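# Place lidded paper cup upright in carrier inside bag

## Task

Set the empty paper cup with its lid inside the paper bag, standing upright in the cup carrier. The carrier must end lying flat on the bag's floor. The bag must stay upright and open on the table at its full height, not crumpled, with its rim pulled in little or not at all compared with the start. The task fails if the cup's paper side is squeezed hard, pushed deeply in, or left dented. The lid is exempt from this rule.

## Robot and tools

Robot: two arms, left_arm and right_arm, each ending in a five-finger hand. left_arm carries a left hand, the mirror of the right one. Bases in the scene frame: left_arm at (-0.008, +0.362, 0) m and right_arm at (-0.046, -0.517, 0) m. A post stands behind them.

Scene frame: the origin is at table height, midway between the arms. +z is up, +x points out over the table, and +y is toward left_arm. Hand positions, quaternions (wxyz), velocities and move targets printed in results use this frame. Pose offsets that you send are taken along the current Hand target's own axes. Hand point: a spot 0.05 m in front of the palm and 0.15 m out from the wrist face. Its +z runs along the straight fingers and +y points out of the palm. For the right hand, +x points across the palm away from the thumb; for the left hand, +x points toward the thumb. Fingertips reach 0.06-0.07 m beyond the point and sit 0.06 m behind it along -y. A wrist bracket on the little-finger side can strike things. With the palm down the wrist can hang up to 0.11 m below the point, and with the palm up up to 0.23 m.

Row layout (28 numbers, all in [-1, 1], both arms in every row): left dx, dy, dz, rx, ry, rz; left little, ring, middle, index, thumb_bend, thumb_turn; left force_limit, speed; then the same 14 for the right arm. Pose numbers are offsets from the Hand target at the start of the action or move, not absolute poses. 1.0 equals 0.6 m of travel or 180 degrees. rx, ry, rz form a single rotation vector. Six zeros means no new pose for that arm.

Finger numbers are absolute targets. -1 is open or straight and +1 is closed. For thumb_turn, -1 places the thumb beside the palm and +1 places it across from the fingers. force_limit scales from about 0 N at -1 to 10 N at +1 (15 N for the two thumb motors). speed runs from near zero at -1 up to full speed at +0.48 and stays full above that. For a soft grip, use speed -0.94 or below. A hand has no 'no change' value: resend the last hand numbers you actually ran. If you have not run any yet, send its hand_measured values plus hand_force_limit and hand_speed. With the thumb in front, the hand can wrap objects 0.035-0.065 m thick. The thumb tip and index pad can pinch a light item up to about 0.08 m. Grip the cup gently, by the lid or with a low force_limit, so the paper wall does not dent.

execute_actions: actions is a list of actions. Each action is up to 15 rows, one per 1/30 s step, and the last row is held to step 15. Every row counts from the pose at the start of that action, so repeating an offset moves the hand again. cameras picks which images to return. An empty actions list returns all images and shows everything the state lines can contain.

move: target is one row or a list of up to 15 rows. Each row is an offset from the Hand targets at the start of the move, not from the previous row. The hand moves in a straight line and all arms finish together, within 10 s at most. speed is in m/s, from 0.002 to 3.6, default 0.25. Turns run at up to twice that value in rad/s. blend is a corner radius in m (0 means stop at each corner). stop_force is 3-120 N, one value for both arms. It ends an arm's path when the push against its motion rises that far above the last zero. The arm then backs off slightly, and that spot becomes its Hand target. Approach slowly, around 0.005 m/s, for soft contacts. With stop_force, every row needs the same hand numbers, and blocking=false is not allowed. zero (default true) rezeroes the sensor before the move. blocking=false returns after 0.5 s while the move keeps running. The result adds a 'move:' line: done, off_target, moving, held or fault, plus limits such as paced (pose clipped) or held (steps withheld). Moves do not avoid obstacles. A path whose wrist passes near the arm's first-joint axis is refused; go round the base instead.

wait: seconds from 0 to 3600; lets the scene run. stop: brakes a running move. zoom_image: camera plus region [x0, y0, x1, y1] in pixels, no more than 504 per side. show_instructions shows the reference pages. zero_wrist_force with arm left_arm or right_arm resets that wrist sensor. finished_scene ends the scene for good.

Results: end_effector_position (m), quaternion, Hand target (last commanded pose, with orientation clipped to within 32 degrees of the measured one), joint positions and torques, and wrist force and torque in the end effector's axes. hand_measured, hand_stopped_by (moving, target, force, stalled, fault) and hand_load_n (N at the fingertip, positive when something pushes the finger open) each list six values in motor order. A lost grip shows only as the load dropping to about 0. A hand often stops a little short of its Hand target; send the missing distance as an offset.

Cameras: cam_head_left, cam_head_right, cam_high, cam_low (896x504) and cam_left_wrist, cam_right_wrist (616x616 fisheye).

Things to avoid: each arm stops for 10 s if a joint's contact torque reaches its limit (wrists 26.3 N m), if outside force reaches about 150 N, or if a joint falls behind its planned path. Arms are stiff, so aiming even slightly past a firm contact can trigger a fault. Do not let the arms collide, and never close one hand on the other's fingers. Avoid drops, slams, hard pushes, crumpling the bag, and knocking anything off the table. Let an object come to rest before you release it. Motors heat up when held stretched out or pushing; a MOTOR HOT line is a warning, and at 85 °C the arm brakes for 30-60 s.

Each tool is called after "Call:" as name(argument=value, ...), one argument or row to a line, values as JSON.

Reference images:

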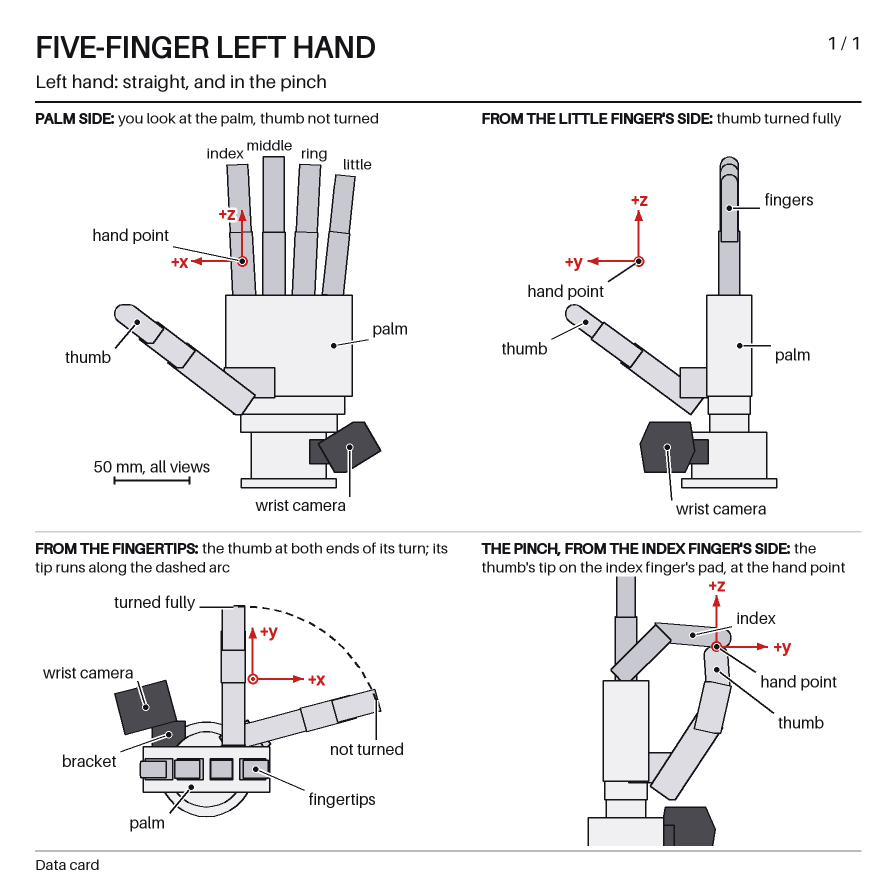

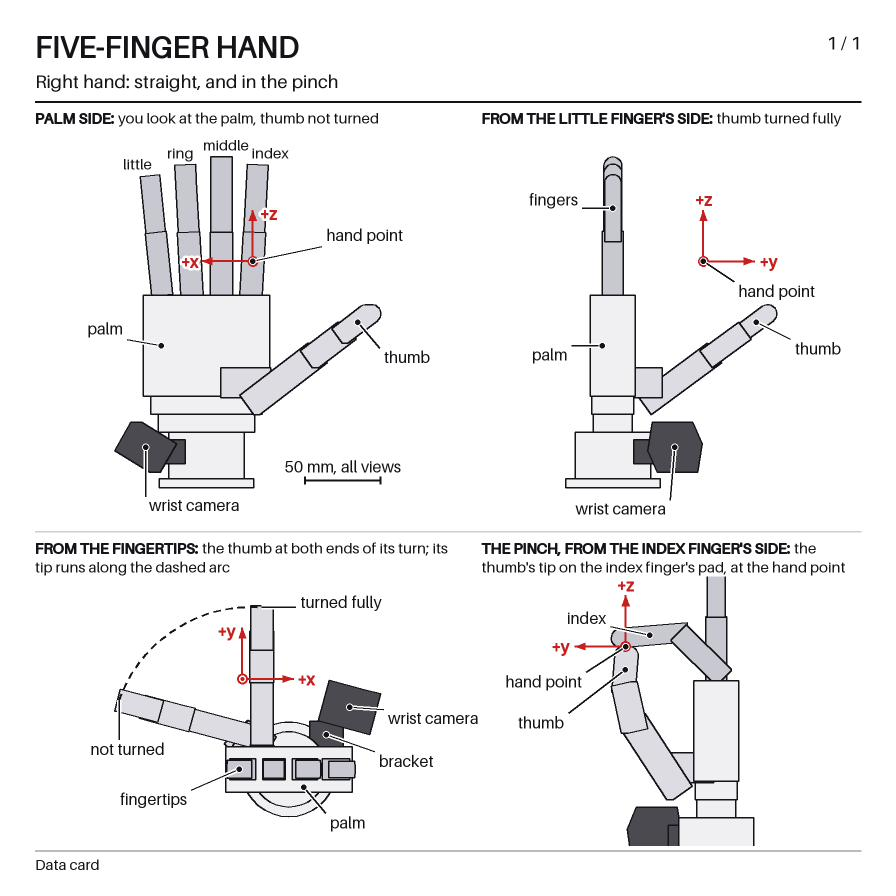

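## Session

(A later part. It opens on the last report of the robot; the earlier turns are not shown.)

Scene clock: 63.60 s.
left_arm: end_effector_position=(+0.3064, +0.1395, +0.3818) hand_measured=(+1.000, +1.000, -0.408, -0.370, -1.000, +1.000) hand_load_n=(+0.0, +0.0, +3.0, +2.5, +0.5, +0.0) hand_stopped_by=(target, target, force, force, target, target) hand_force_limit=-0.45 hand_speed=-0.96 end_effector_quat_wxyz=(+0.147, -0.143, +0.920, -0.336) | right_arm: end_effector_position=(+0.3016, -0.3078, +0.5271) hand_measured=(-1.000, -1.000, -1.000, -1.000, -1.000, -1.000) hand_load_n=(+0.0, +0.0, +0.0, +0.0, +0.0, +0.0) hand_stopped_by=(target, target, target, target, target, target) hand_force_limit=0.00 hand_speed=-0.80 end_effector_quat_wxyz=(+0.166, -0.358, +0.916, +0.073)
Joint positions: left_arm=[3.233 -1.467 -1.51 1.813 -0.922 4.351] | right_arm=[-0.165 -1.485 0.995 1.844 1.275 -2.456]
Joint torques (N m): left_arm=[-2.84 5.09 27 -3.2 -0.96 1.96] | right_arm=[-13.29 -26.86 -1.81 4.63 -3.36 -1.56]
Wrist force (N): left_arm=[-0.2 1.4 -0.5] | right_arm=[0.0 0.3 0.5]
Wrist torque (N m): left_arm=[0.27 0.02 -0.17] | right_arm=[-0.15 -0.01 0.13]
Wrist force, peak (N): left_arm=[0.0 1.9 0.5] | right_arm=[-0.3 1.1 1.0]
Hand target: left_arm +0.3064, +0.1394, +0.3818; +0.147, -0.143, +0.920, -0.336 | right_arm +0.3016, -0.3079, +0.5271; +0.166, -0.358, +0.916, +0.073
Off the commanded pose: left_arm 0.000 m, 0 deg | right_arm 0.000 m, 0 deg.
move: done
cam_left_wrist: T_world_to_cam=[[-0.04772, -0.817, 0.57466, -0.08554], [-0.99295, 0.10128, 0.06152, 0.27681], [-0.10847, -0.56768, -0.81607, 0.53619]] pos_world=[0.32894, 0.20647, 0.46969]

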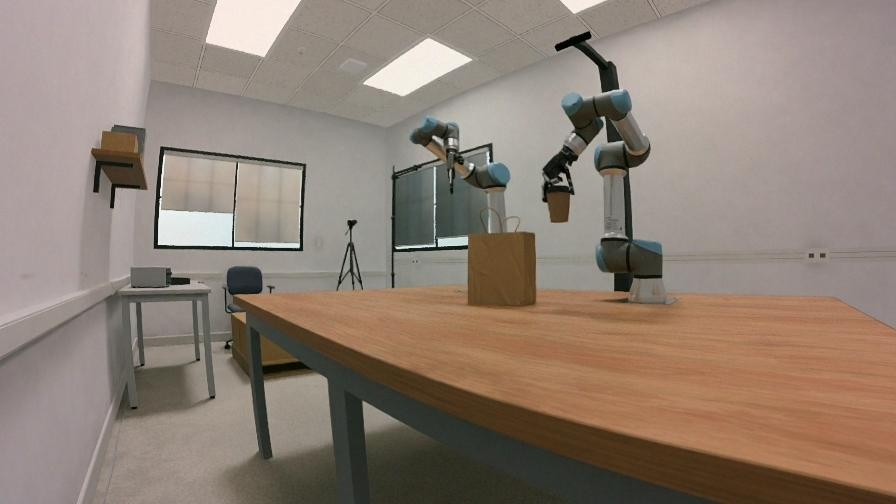

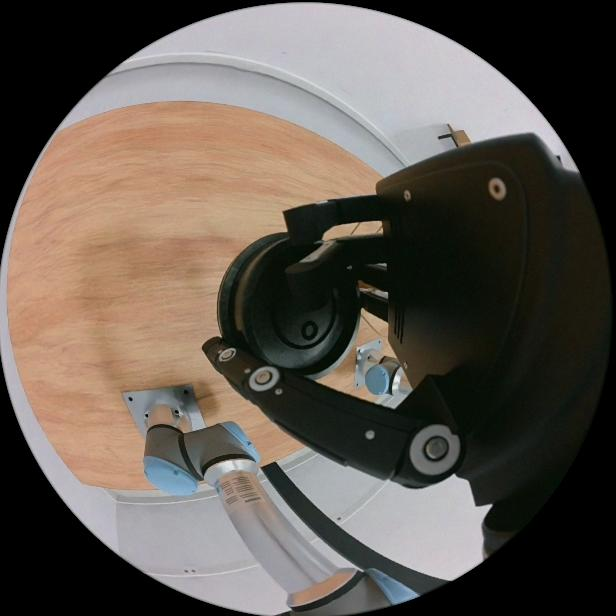

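Call:
move(
  target=[0.11,-0.3575,0.2958,0,0,0,1,1,-0.3,-0.3,-1,1,-0.45,-0.96,0,0,0,0,0,0,-1,-1,-1,-1,-1,-1,0,-0.8],
  speed=0.12,
  cameras=["all"],
)

Call:
zoom_image(
  camera="cam_head_left",
  region=[400, 290, 620, 490],
)

Call:
zoom_image(
  camera="cam_head_right",
  region=[400, 290, 620, 490],
)

Call:
zoom_image(
  camera="cam_high",
  region=[270, 90, 450, 290],
)

Call:
zoom_image(
  camera="cam_low",
  region=[440, 150, 600, 320],
)

Call:
zoom_image(
  camera="cam_right_wrist",
  region=[250, 180, 450, 380],
)

Call:
zoom_image(
  camera="cam_left_wrist",
  region=[180, 170, 450, 440],
)

Scene clock: 67.50 s.
left_arm: end_effector_position=(+0.3459, -0.1439, +0.3818) hand_measured=(+1.000, +1.000, -0.408, -0.370, -1.000, +1.000) hand_load_n=(+0.0, +0.0, +3.0, +2.5, +1.0, +0.5) hand_stopped_by=(target, target, force, force, target, target) hand_force_limit=-0.45 hand_speed=-0.96 end_effector_quat_wxyz=(+0.147, -0.143, +0.920, -0.336) | right_arm: end_effector_position=(+0.3016, -0.3079, +0.5271) hand_measured=(-1.000, -1.000, -1.000, -1.000, -1.000, -1.000) hand_load_n=(+0.0, +0.0, +0.0, +0.0, +0.0, +0.0) hand_stopped_by=(target, target, target, target, target, target) hand_force_limit=0.00 hand_speed=-0.80 end_effector_quat_wxyz=(+0.166, -0.358, +0.916, +0.073)
Joint positions: left_arm=[2.5 -2.017 -0.788 1.951 -1.33 3.666] | right_arm=[-0.165 -1.485 0.995 1.845 1.274 -2.456]
Joint torques (N m): left_arm=[-7.48 26.73 28.57 -2.46 -1.52 -1.57] | right_arm=[-14.21 -26.15 -1.83 4.74 -3.15 -1.78]
Wrist force (N): left_arm=[-0.1 0.9 -0.3] | right_arm=[-0.2 0.3 0.7]
Wrist torque (N m): left_arm=[0.19 0.00 0.07] | right_arm=[-0.16 0.01 0.12]
Wrist force, peak (N): left_arm=[-0.5 1.8 -0.5] | right_arm=[-0.1 0.5 0.9]
Hand target: left_arm +0.3459, -0.1439, +0.3818; +0.147, -0.143, +0.920, -0.336 | right_arm +0.3016, -0.3079, +0.5271; +0.166, -0.358, +0.916, +0.073
Off the commanded pose: left_arm 0.000 m, 0 deg | right_arm 0.000 m, 0 deg.
move: done
cam_left_wrist: T_world_to_cam=[[-0.04781, -0.81699, 0.57467, -0.31513], [-0.99295, 0.10135, 0.06147, 0.34475], [-0.10846, -0.56768, -0.81607, 0.37973]] pos_world=[0.36844, -0.07683, 0.4698]
cam_right_wrist: T_world_to_cam=[[-0.83201, 0.54909, -0.0791, 0.46372], [0.3088, 0.57686, 0.75623, -0.31154], [0.46087, 0.60476, -0.64951, 0.50447]] pos_world=[0.24953, -0.37999, 0.59994]

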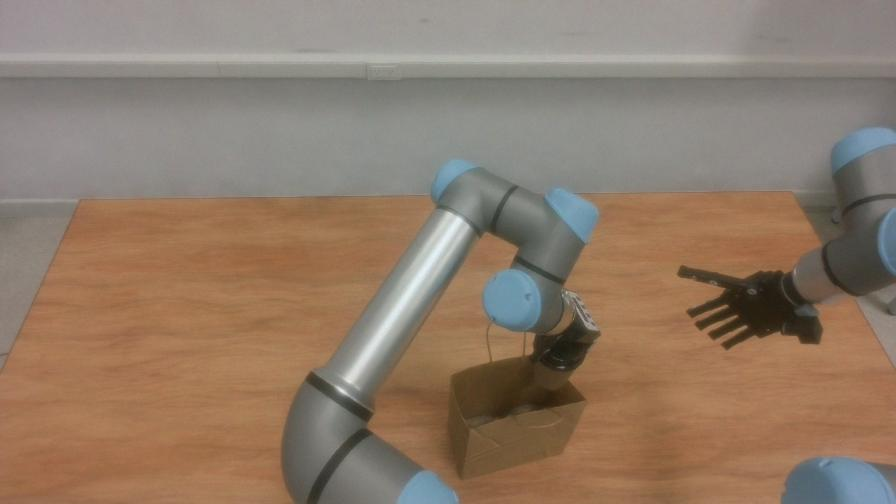

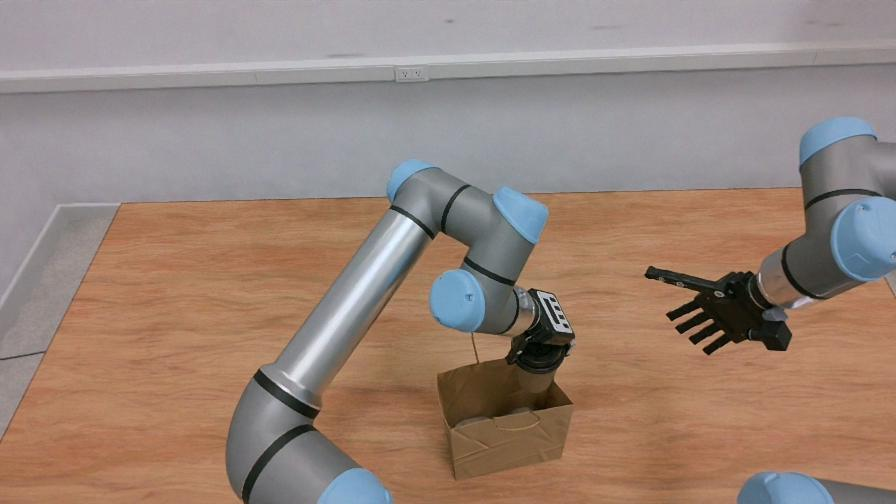

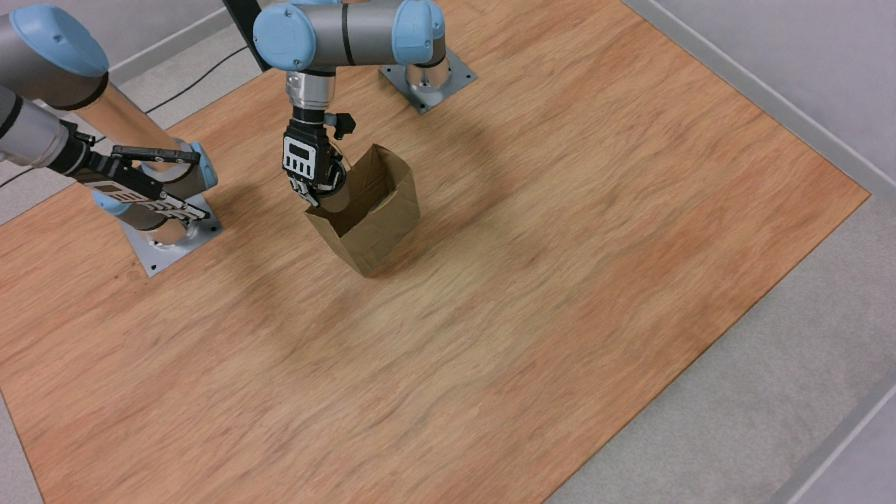

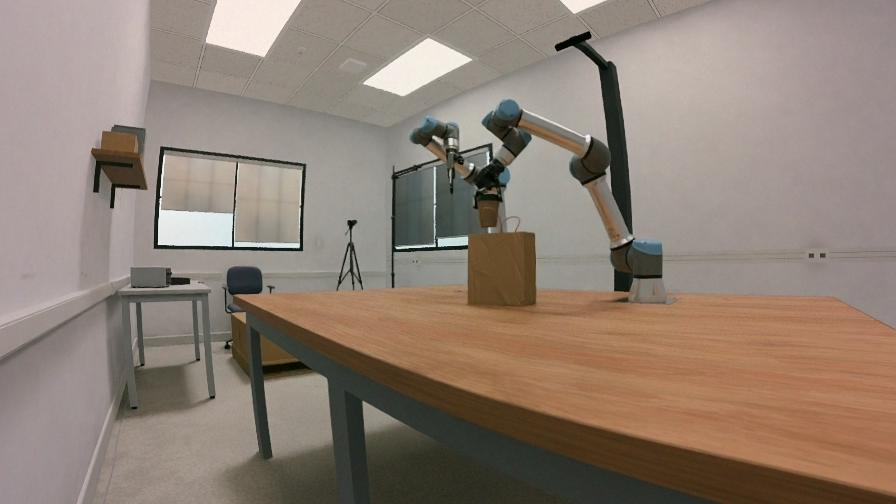

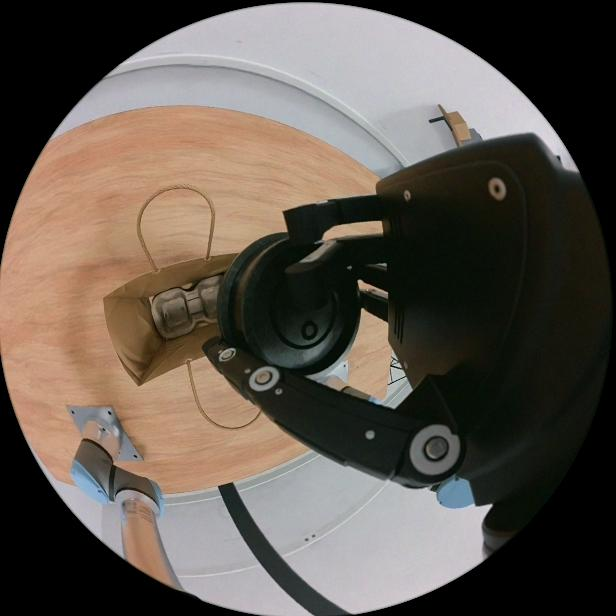

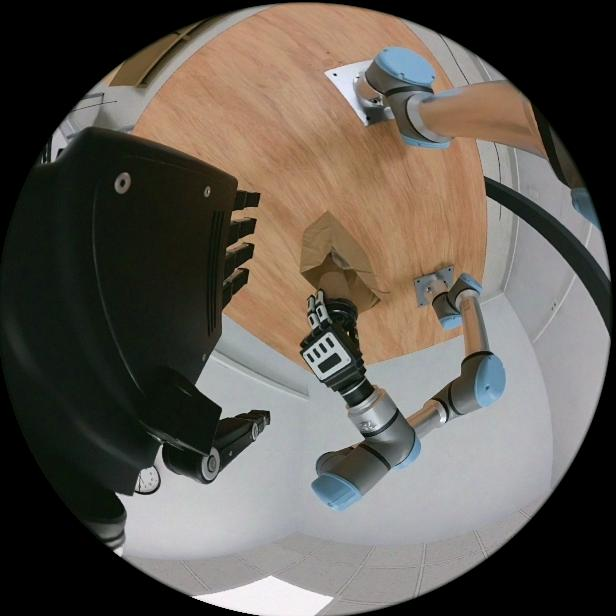

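Scaled by 2.291 from the camera's image (finer frame: 1280x720).

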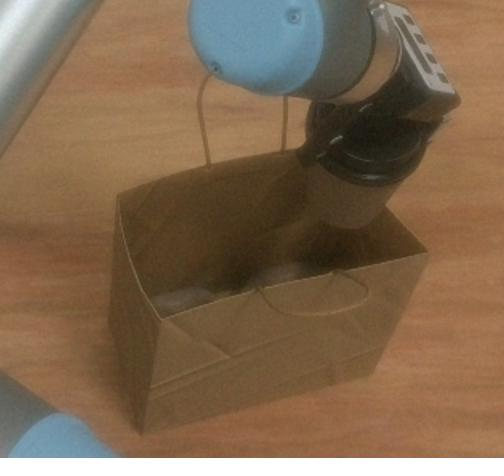

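Scaled by 2.291 from the camera's image (finer frame: 1280x720).

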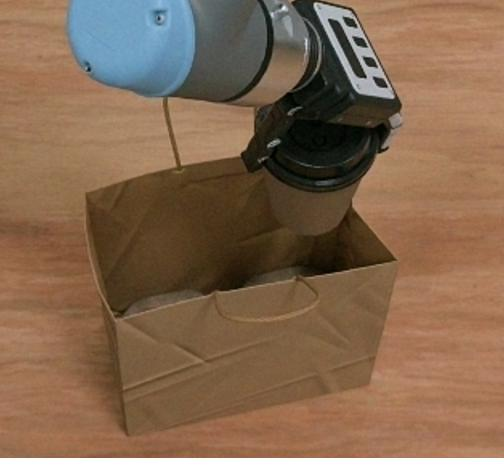

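Scaled by 2.520 from the camera's image (finer frame: 1280x720).

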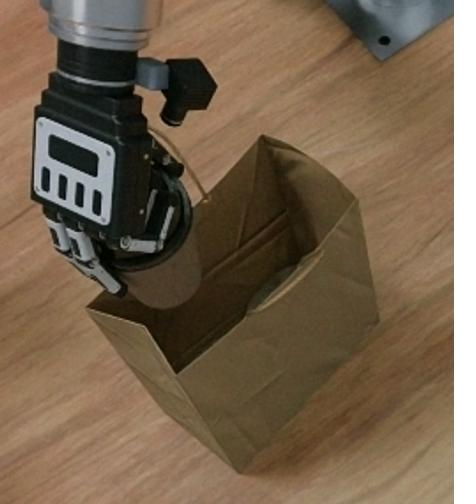

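Scaled by 2.965 from the camera's image (finer frame: 1280x720).

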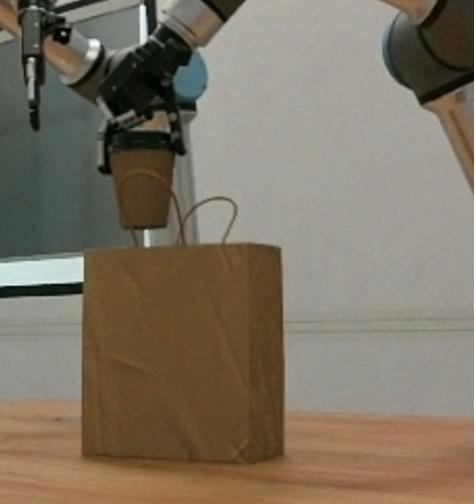

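Scaled by 2.520 from the camera's image (finer frame: 880x880).

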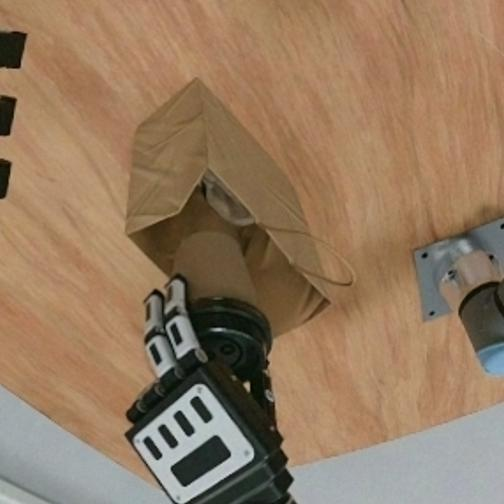

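Scaled by 1.867 from the camera's image (finer frame: 880x880).

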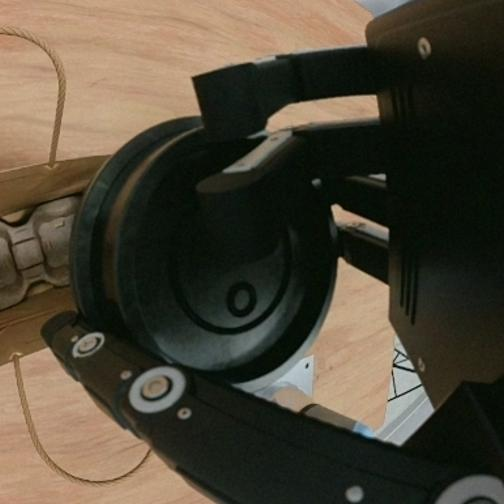

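Call:
zoom_image(
  camera="cam_left_wrist",
  region=[95, 230, 245, 390],
)

Scaled by 3.150 from the camera's image (finer frame: 880x880).

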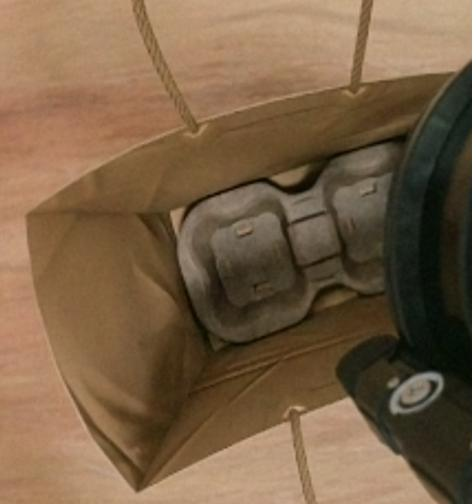

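Call:
move(
  target=[0.0347,0.1318,0.1464,0,0,0,1,1,-0.3,-0.3,-1,1,-0.45,-0.96,0,0,0,0,0,0,-1,-1,-1,-1,-1,-1,0,-0.8],
  speed=0.06,
  cameras=["all"],
)

Call:
zoom_image(
  camera="cam_head_left",
  region=[420, 310, 620, 490],
)

Call:
zoom_image(
  camera="cam_head_right",
  region=[420, 310, 600, 490],
)

Call:
zoom_image(
  camera="cam_high",
  region=[270, 90, 450, 290],
)

Call:
zoom_image(
  camera="cam_left_wrist",
  region=[50, 150, 330, 430],
)

Call:
zoom_image(
  camera="cam_right_wrist",
  region=[250, 180, 430, 360],
)

Scene clock: 72.90 s.
left_arm: end_effector_position=(+0.3460, -0.1440, +0.2619) hand_measured=(+1.000, +1.000, -0.408, -0.370, -1.000, +1.000) hand_load_n=(+0.0, +0.0, +4.0, +3.5, +0.5, +0.0) hand_stopped_by=(target, target, force, force, target, target) hand_force_limit=-0.45 hand_speed=-0.96 end_effector_quat_wxyz=(+0.147, -0.143, +0.920, -0.336) | right_arm: end_effector_position=(+0.3016, -0.3079, +0.5271) hand_measured=(-1.000, -1.000, -1.000, -1.000, -1.000, -1.000) hand_load_n=(+0.0, +0.0, +0.0, +0.0, +0.0, +0.0) hand_stopped_by=(target, target, target, target, target, target) hand_force_limit=0.00 hand_speed=-0.80 end_effector_quat_wxyz=(+0.166, -0.358, +0.916, +0.073)
Joint positions: left_arm=[2.5 -1.96 -1.182 2.288 -1.33 3.666] | right_arm=[-0.165 -1.485 0.995 1.845 1.274 -2.456]
Joint torques (N m): left_arm=[6.31 40.58 10.04 0.84 1.12 -1.46] | right_arm=[-13.28 -26.42 -2.66 4.66 -3.17 -1.67]
Wrist force (N): left_arm=[-0.4 -1.3 -2.4] | right_arm=[0.4 0.5 0.5]
Wrist torque (N m): left_arm=[0.15 -0.01 0.10] | right_arm=[-0.13 -0.07 0.16]
Wrist force, peak (N): left_arm=[-0.8 -2.1 -3.7] | right_arm=[0.1 0.6 1.1]
Hand target: left_arm +0.3460, -0.1440, +0.2618; +0.147, -0.143, +0.920, -0.336 | right_arm +0.3016, -0.3079, +0.5271; +0.166, -0.358, +0.916, +0.073
Off the commanded pose: left_arm 0.000 m, 0 deg | right_arm 0.000 m, 0 deg.
move: done
cam_left_wrist: T_world_to_cam=[[-0.04781, -0.81698, 0.57468, -0.24631], [-0.99294, 0.1014, 0.06155, 0.3522], [-0.10856, -0.56767, -0.81606, 0.28187]] pos_world=[0.36854, -0.07693, 0.3499]
cam_right_wrist: T_world_to_cam=[[-0.83201, 0.54909, -0.0791, 0.46372], [0.3088, 0.57686, 0.75623, -0.31154], [0.46087, 0.60476, -0.64951, 0.50447]] pos_world=[0.24953, -0.37999, 0.59994]

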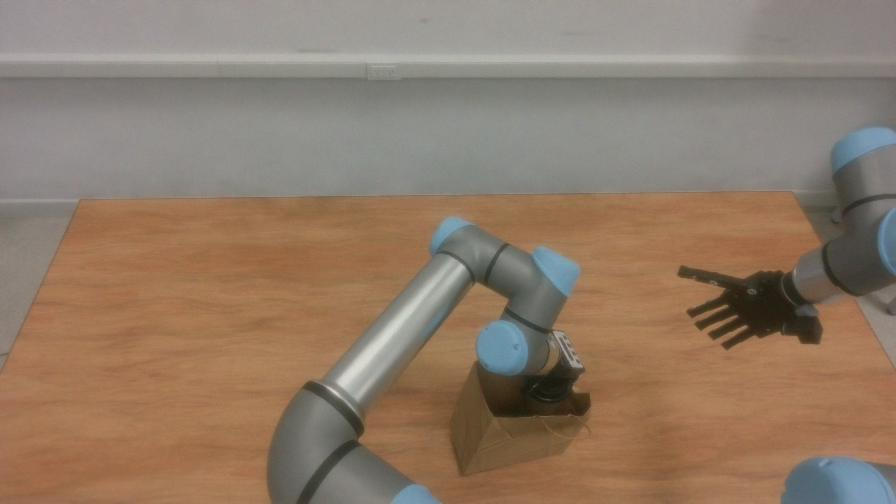

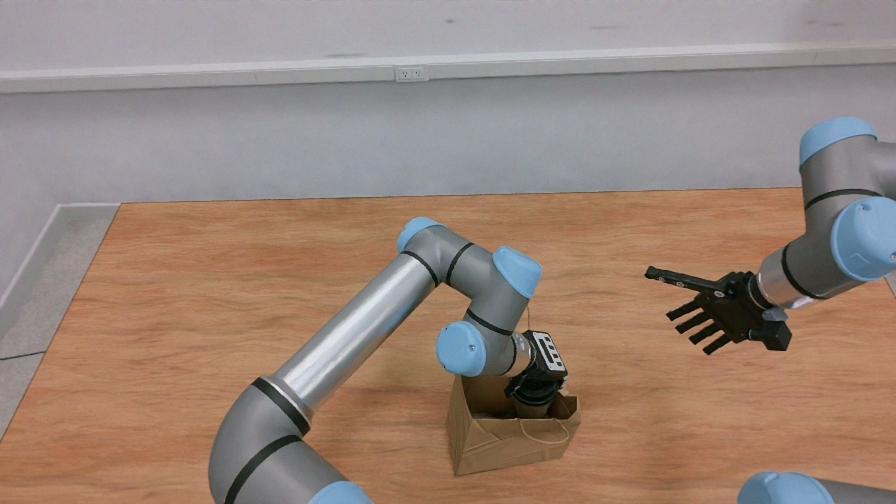

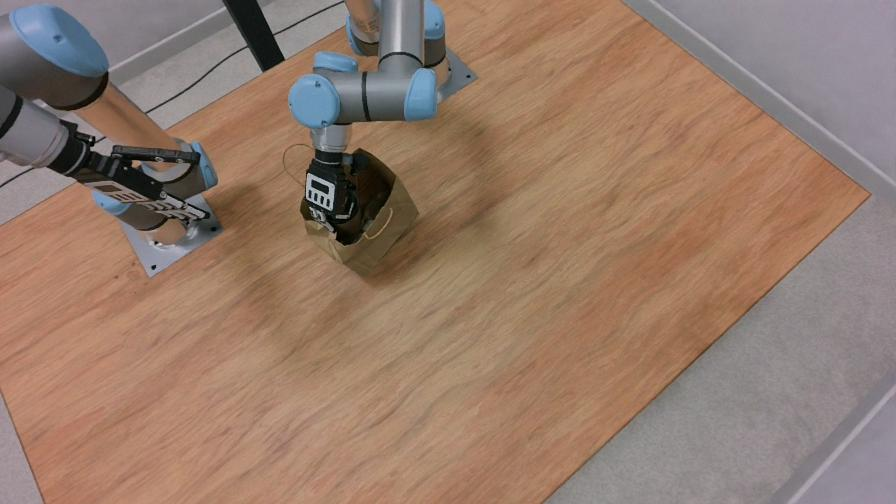

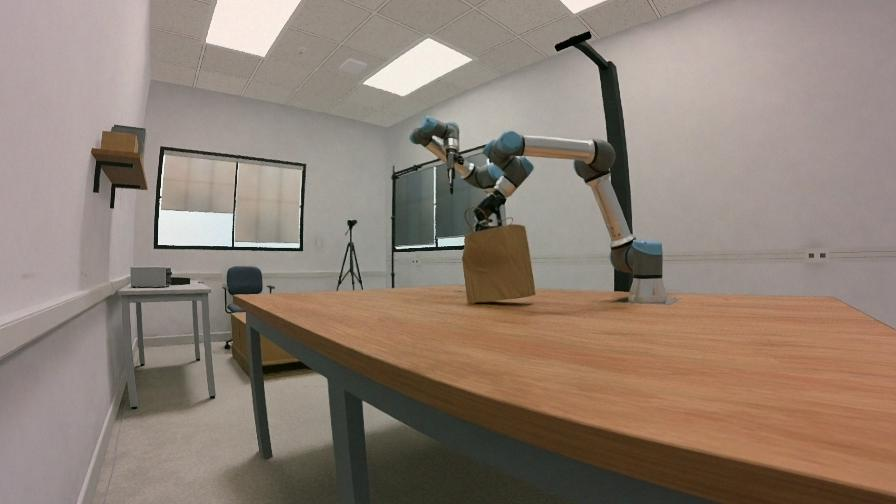

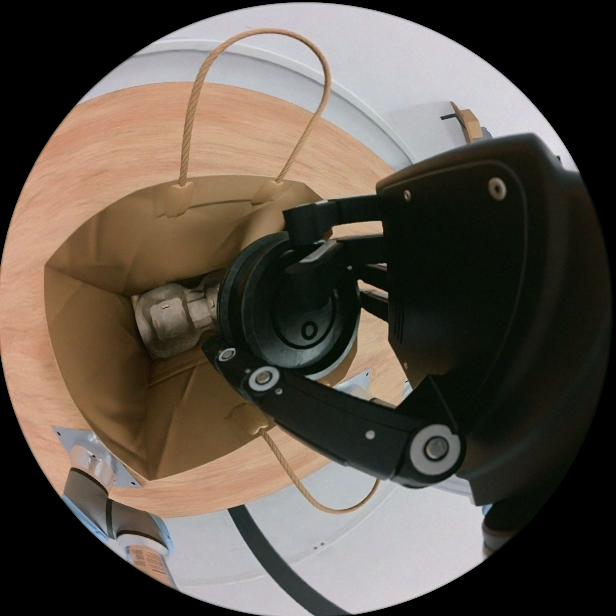

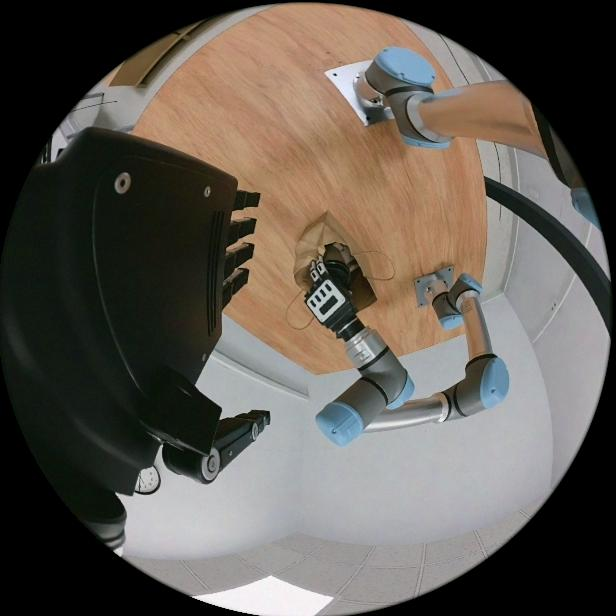

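Scaled by 2.520 from the camera's image (finer frame: 1280x720).

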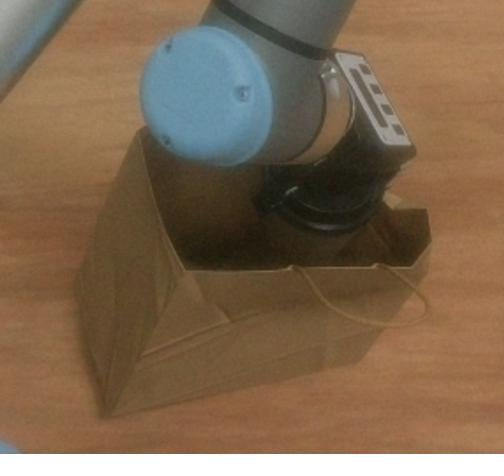

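Scaled by 2.800 from the camera's image (finer frame: 1280x720).

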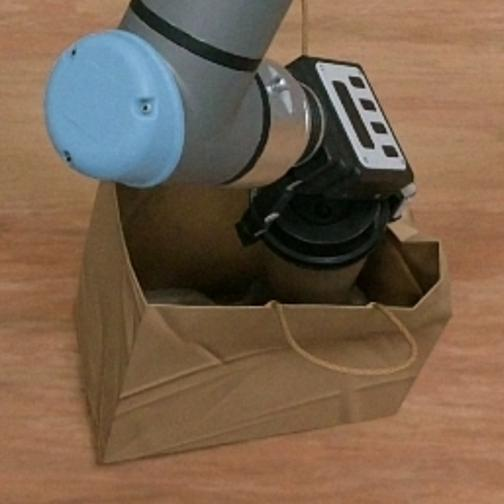

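Scaled by 2.520 from the camera's image (finer frame: 1280x720).

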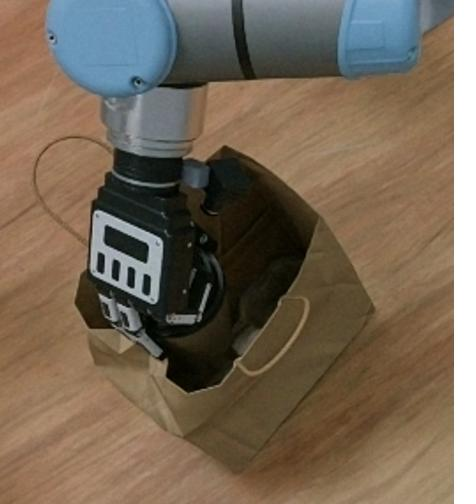

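Scaled by 1.800 from the camera's image (finer frame: 880x880).

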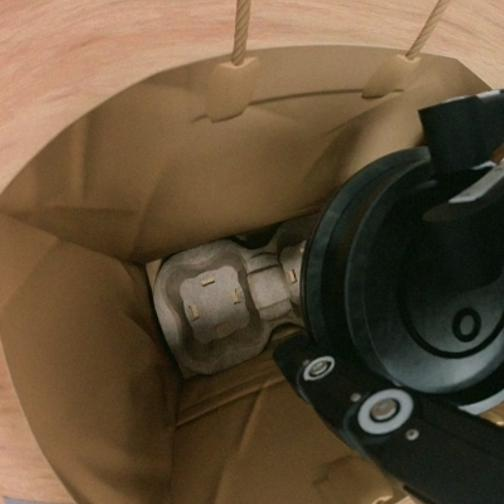

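Scaled by 2.800 from the camera's image (finer frame: 880x880).

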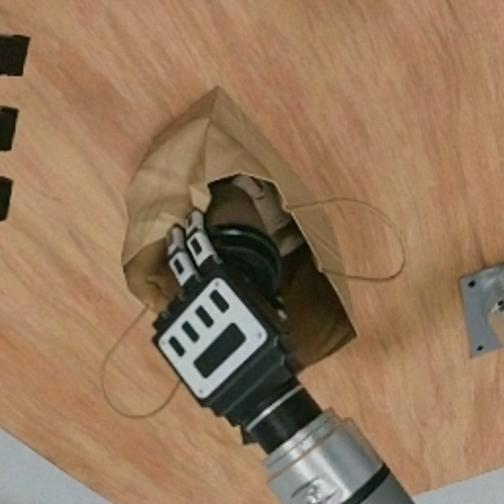

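Call:
move(
  target=[-0.0347,-0.1318,-0.1464,0,0,0,1,1,-0.3,-0.3,-1,1,-0.45,-0.96,0,0,0,0,0,0,-1,-1,-1,-1,-1,-1,0,-0.8],
  speed=0.06,
  cameras=["all"],
)

Call:
zoom_image(
  camera="cam_head_left",
  region=[420, 310, 620, 490],
)

Call:
zoom_image(
  camera="cam_head_right",
  region=[420, 310, 600, 490],
)

Call:
zoom_image(
  camera="cam_high",
  region=[270, 90, 450, 290],
)

Call:
zoom_image(
  camera="cam_right_wrist",
  region=[250, 180, 430, 360],
)

Call:
zoom_image(
  camera="cam_low",
  region=[440, 150, 600, 320],
)

Scene clock: 76.23 s.
left_arm: end_effector_position=(+0.3460, -0.1439, +0.3818) hand_measured=(+1.000, +1.000, -0.408, -0.370, -1.000, +1.000) hand_load_n=(+0.0, +0.0, +3.0, +2.5, +1.0, +0.5) hand_stopped_by=(target, target, force, force, target, target) hand_force_limit=-0.45 hand_speed=-0.96 end_effector_quat_wxyz=(+0.147, -0.143, +0.920, -0.336) | right_arm: end_effector_position=(+0.3016, -0.3079, +0.5271) hand_measured=(-1.000, -1.000, -1.000, -1.000, -1.000, -1.000) hand_load_n=(+0.0, +0.0, +0.0, +0.0, +0.0, +0.0) hand_stopped_by=(target, target, target, target, target, target) hand_force_limit=0.00 hand_speed=-0.80 end_effector_quat_wxyz=(+0.166, -0.358, +0.916, +0.073)
Joint positions: left_arm=[2.5 -2.017 -0.788 1.951 -1.33 3.666] | right_arm=[-0.165 -1.485 0.995 1.845 1.274 -2.456]
Joint torques (N m): left_arm=[-4.65 27.61 27.48 -2.47 -0.8 2.13] | right_arm=[-13.13 -25.88 -2.71 4.59 -3.19 -1.53]
Wrist force (N): left_arm=[-0.4 0.8 -0.4] | right_arm=[-0.1 0.4 0.5]
Wrist torque (N m): left_arm=[0.18 0.05 0.05] | right_arm=[-0.13 0.00 0.13]
Wrist force, peak (N): left_arm=[-0.5 -1.2 -3.0] | right_arm=[0.1 0.6 1.0]
Hand target: left_arm +0.3459, -0.1439, +0.3818; +0.147, -0.143, +0.920, -0.336 | right_arm +0.3016, -0.3079, +0.5271; +0.166, -0.358, +0.916, +0.073
Off the commanded pose: left_arm 0.000 m, 0 deg | right_arm 0.000 m, 0 deg.
move: done
cam_left_wrist: T_world_to_cam=[[-0.0478, -0.81694, 0.57474, -0.31516], [-0.99295, 0.10134, 0.06147, 0.34485], [-0.10846, -0.56775, -0.81603, 0.37972]] pos_world=[0.36854, -0.07683, 0.4698]
cam_right_wrist: T_world_to_cam=[[-0.83201, 0.54909, -0.0791, 0.46372], [0.3088, 0.57686, 0.75623, -0.31154], [0.46087, 0.60476, -0.64951, 0.50447]] pos_world=[0.24953, -0.37999, 0.59994]

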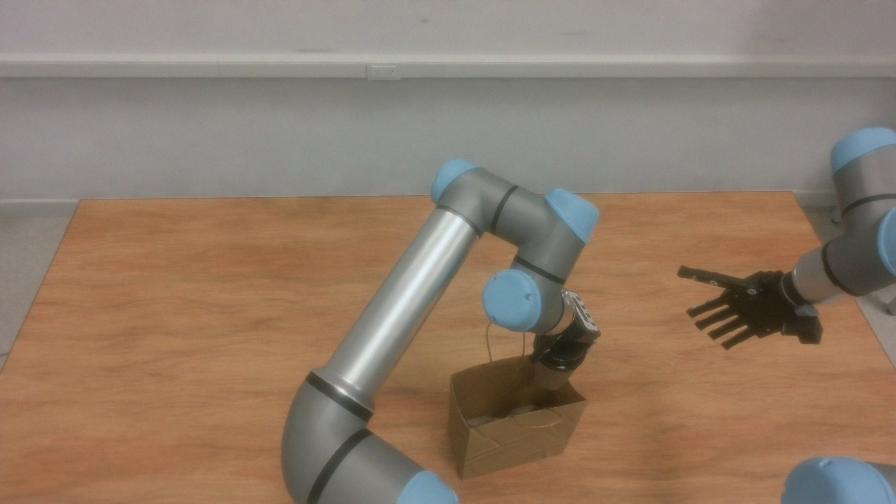

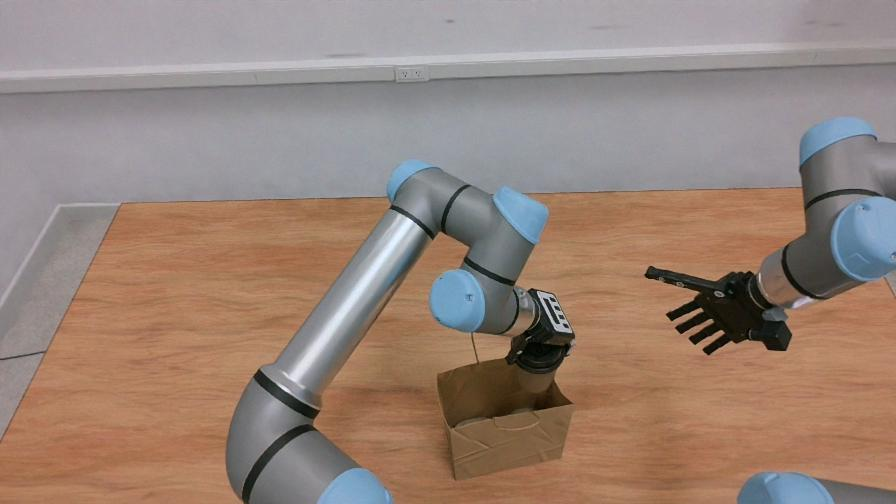

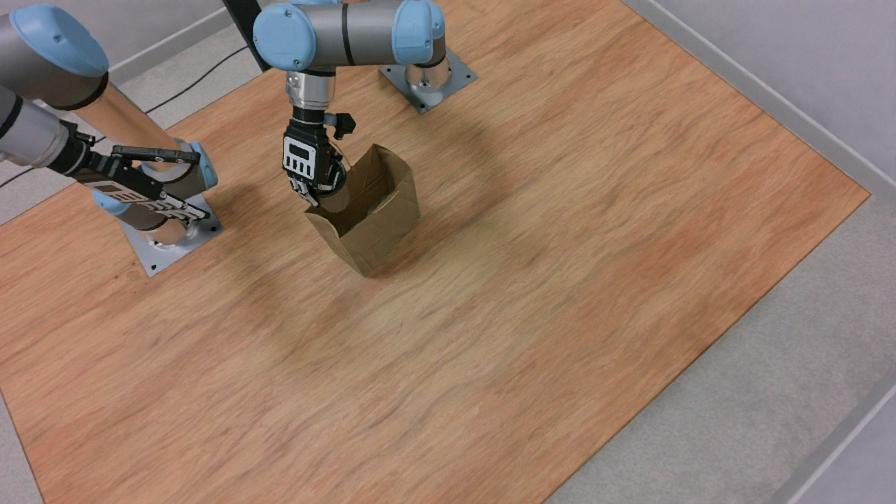

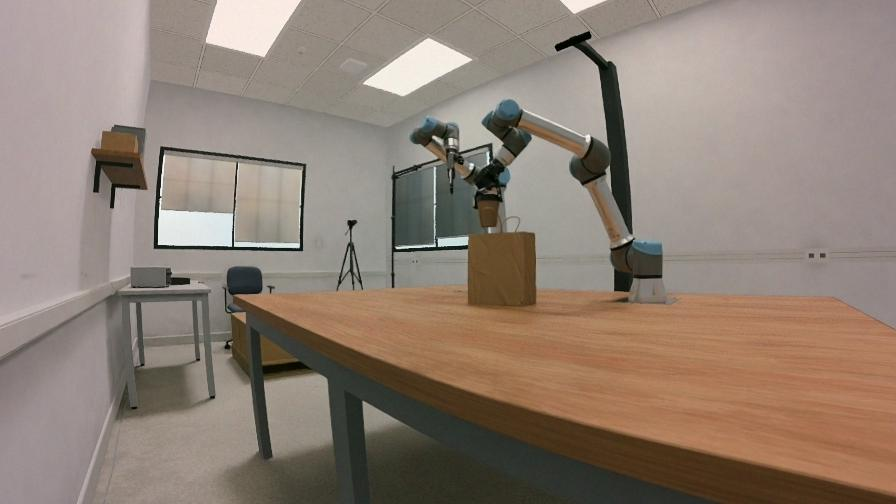

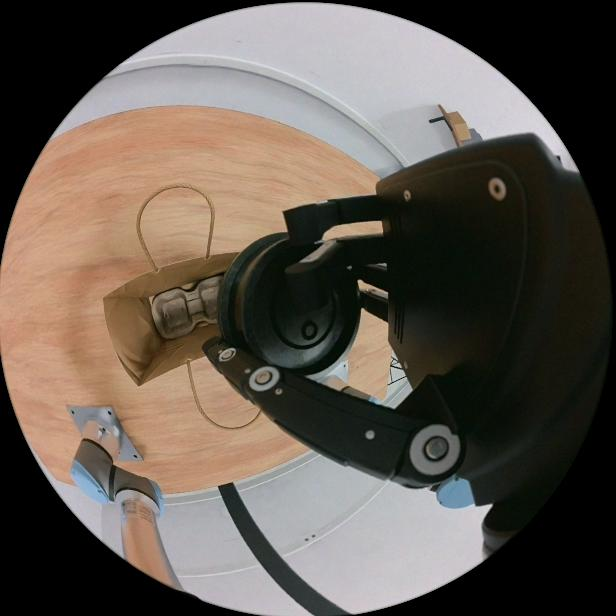

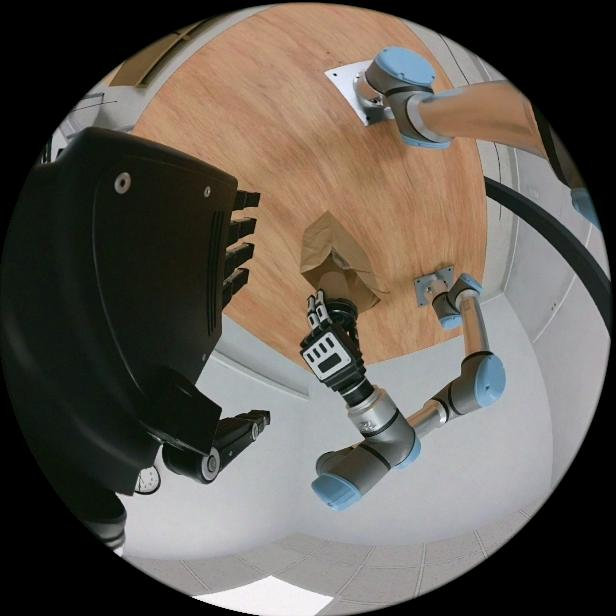

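Scaled by 2.520 from the camera's image (finer frame: 1280x720).

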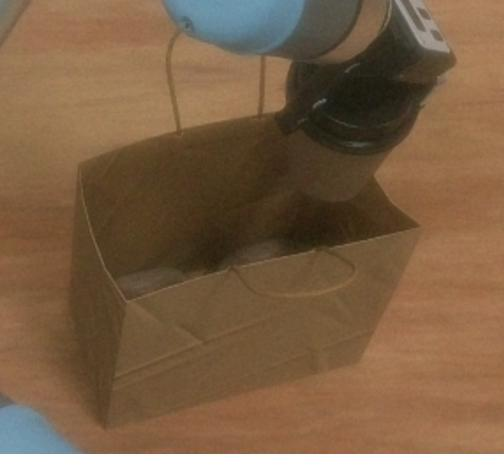

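Scaled by 2.800 from the camera's image (finer frame: 1280x720).

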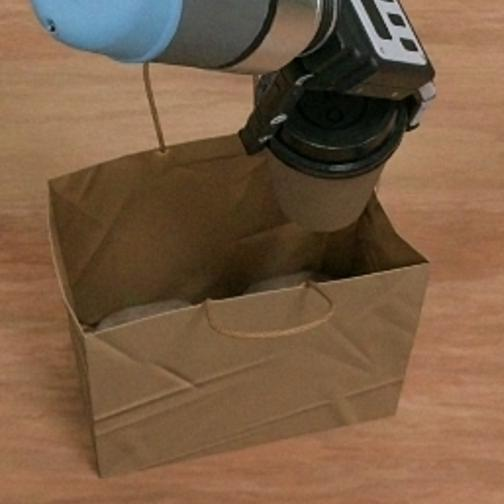

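Scaled by 2.520 from the camera's image (finer frame: 1280x720).

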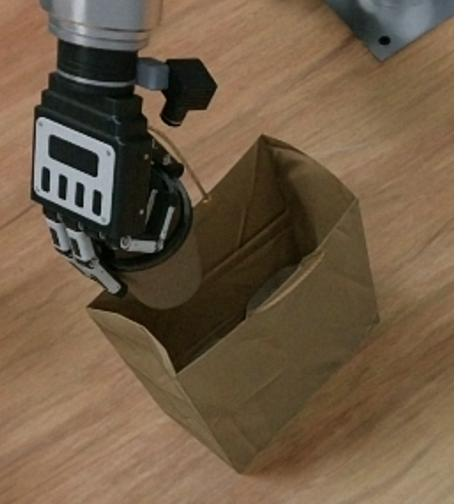

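Scaled by 2.800 from the camera's image (finer frame: 880x880).

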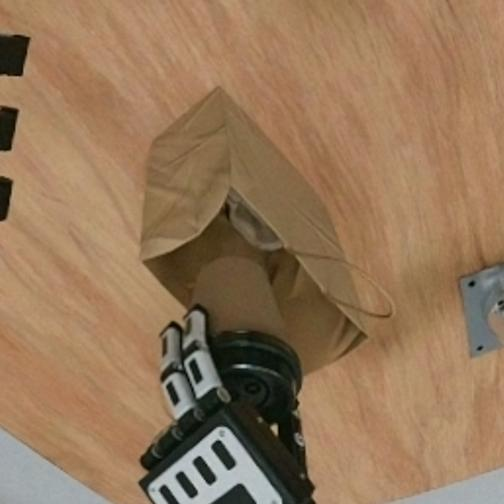

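Scaled by 2.965 from the camera's image (finer frame: 1280x720).

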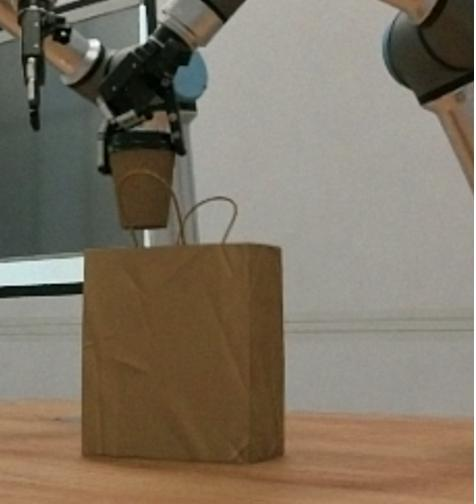

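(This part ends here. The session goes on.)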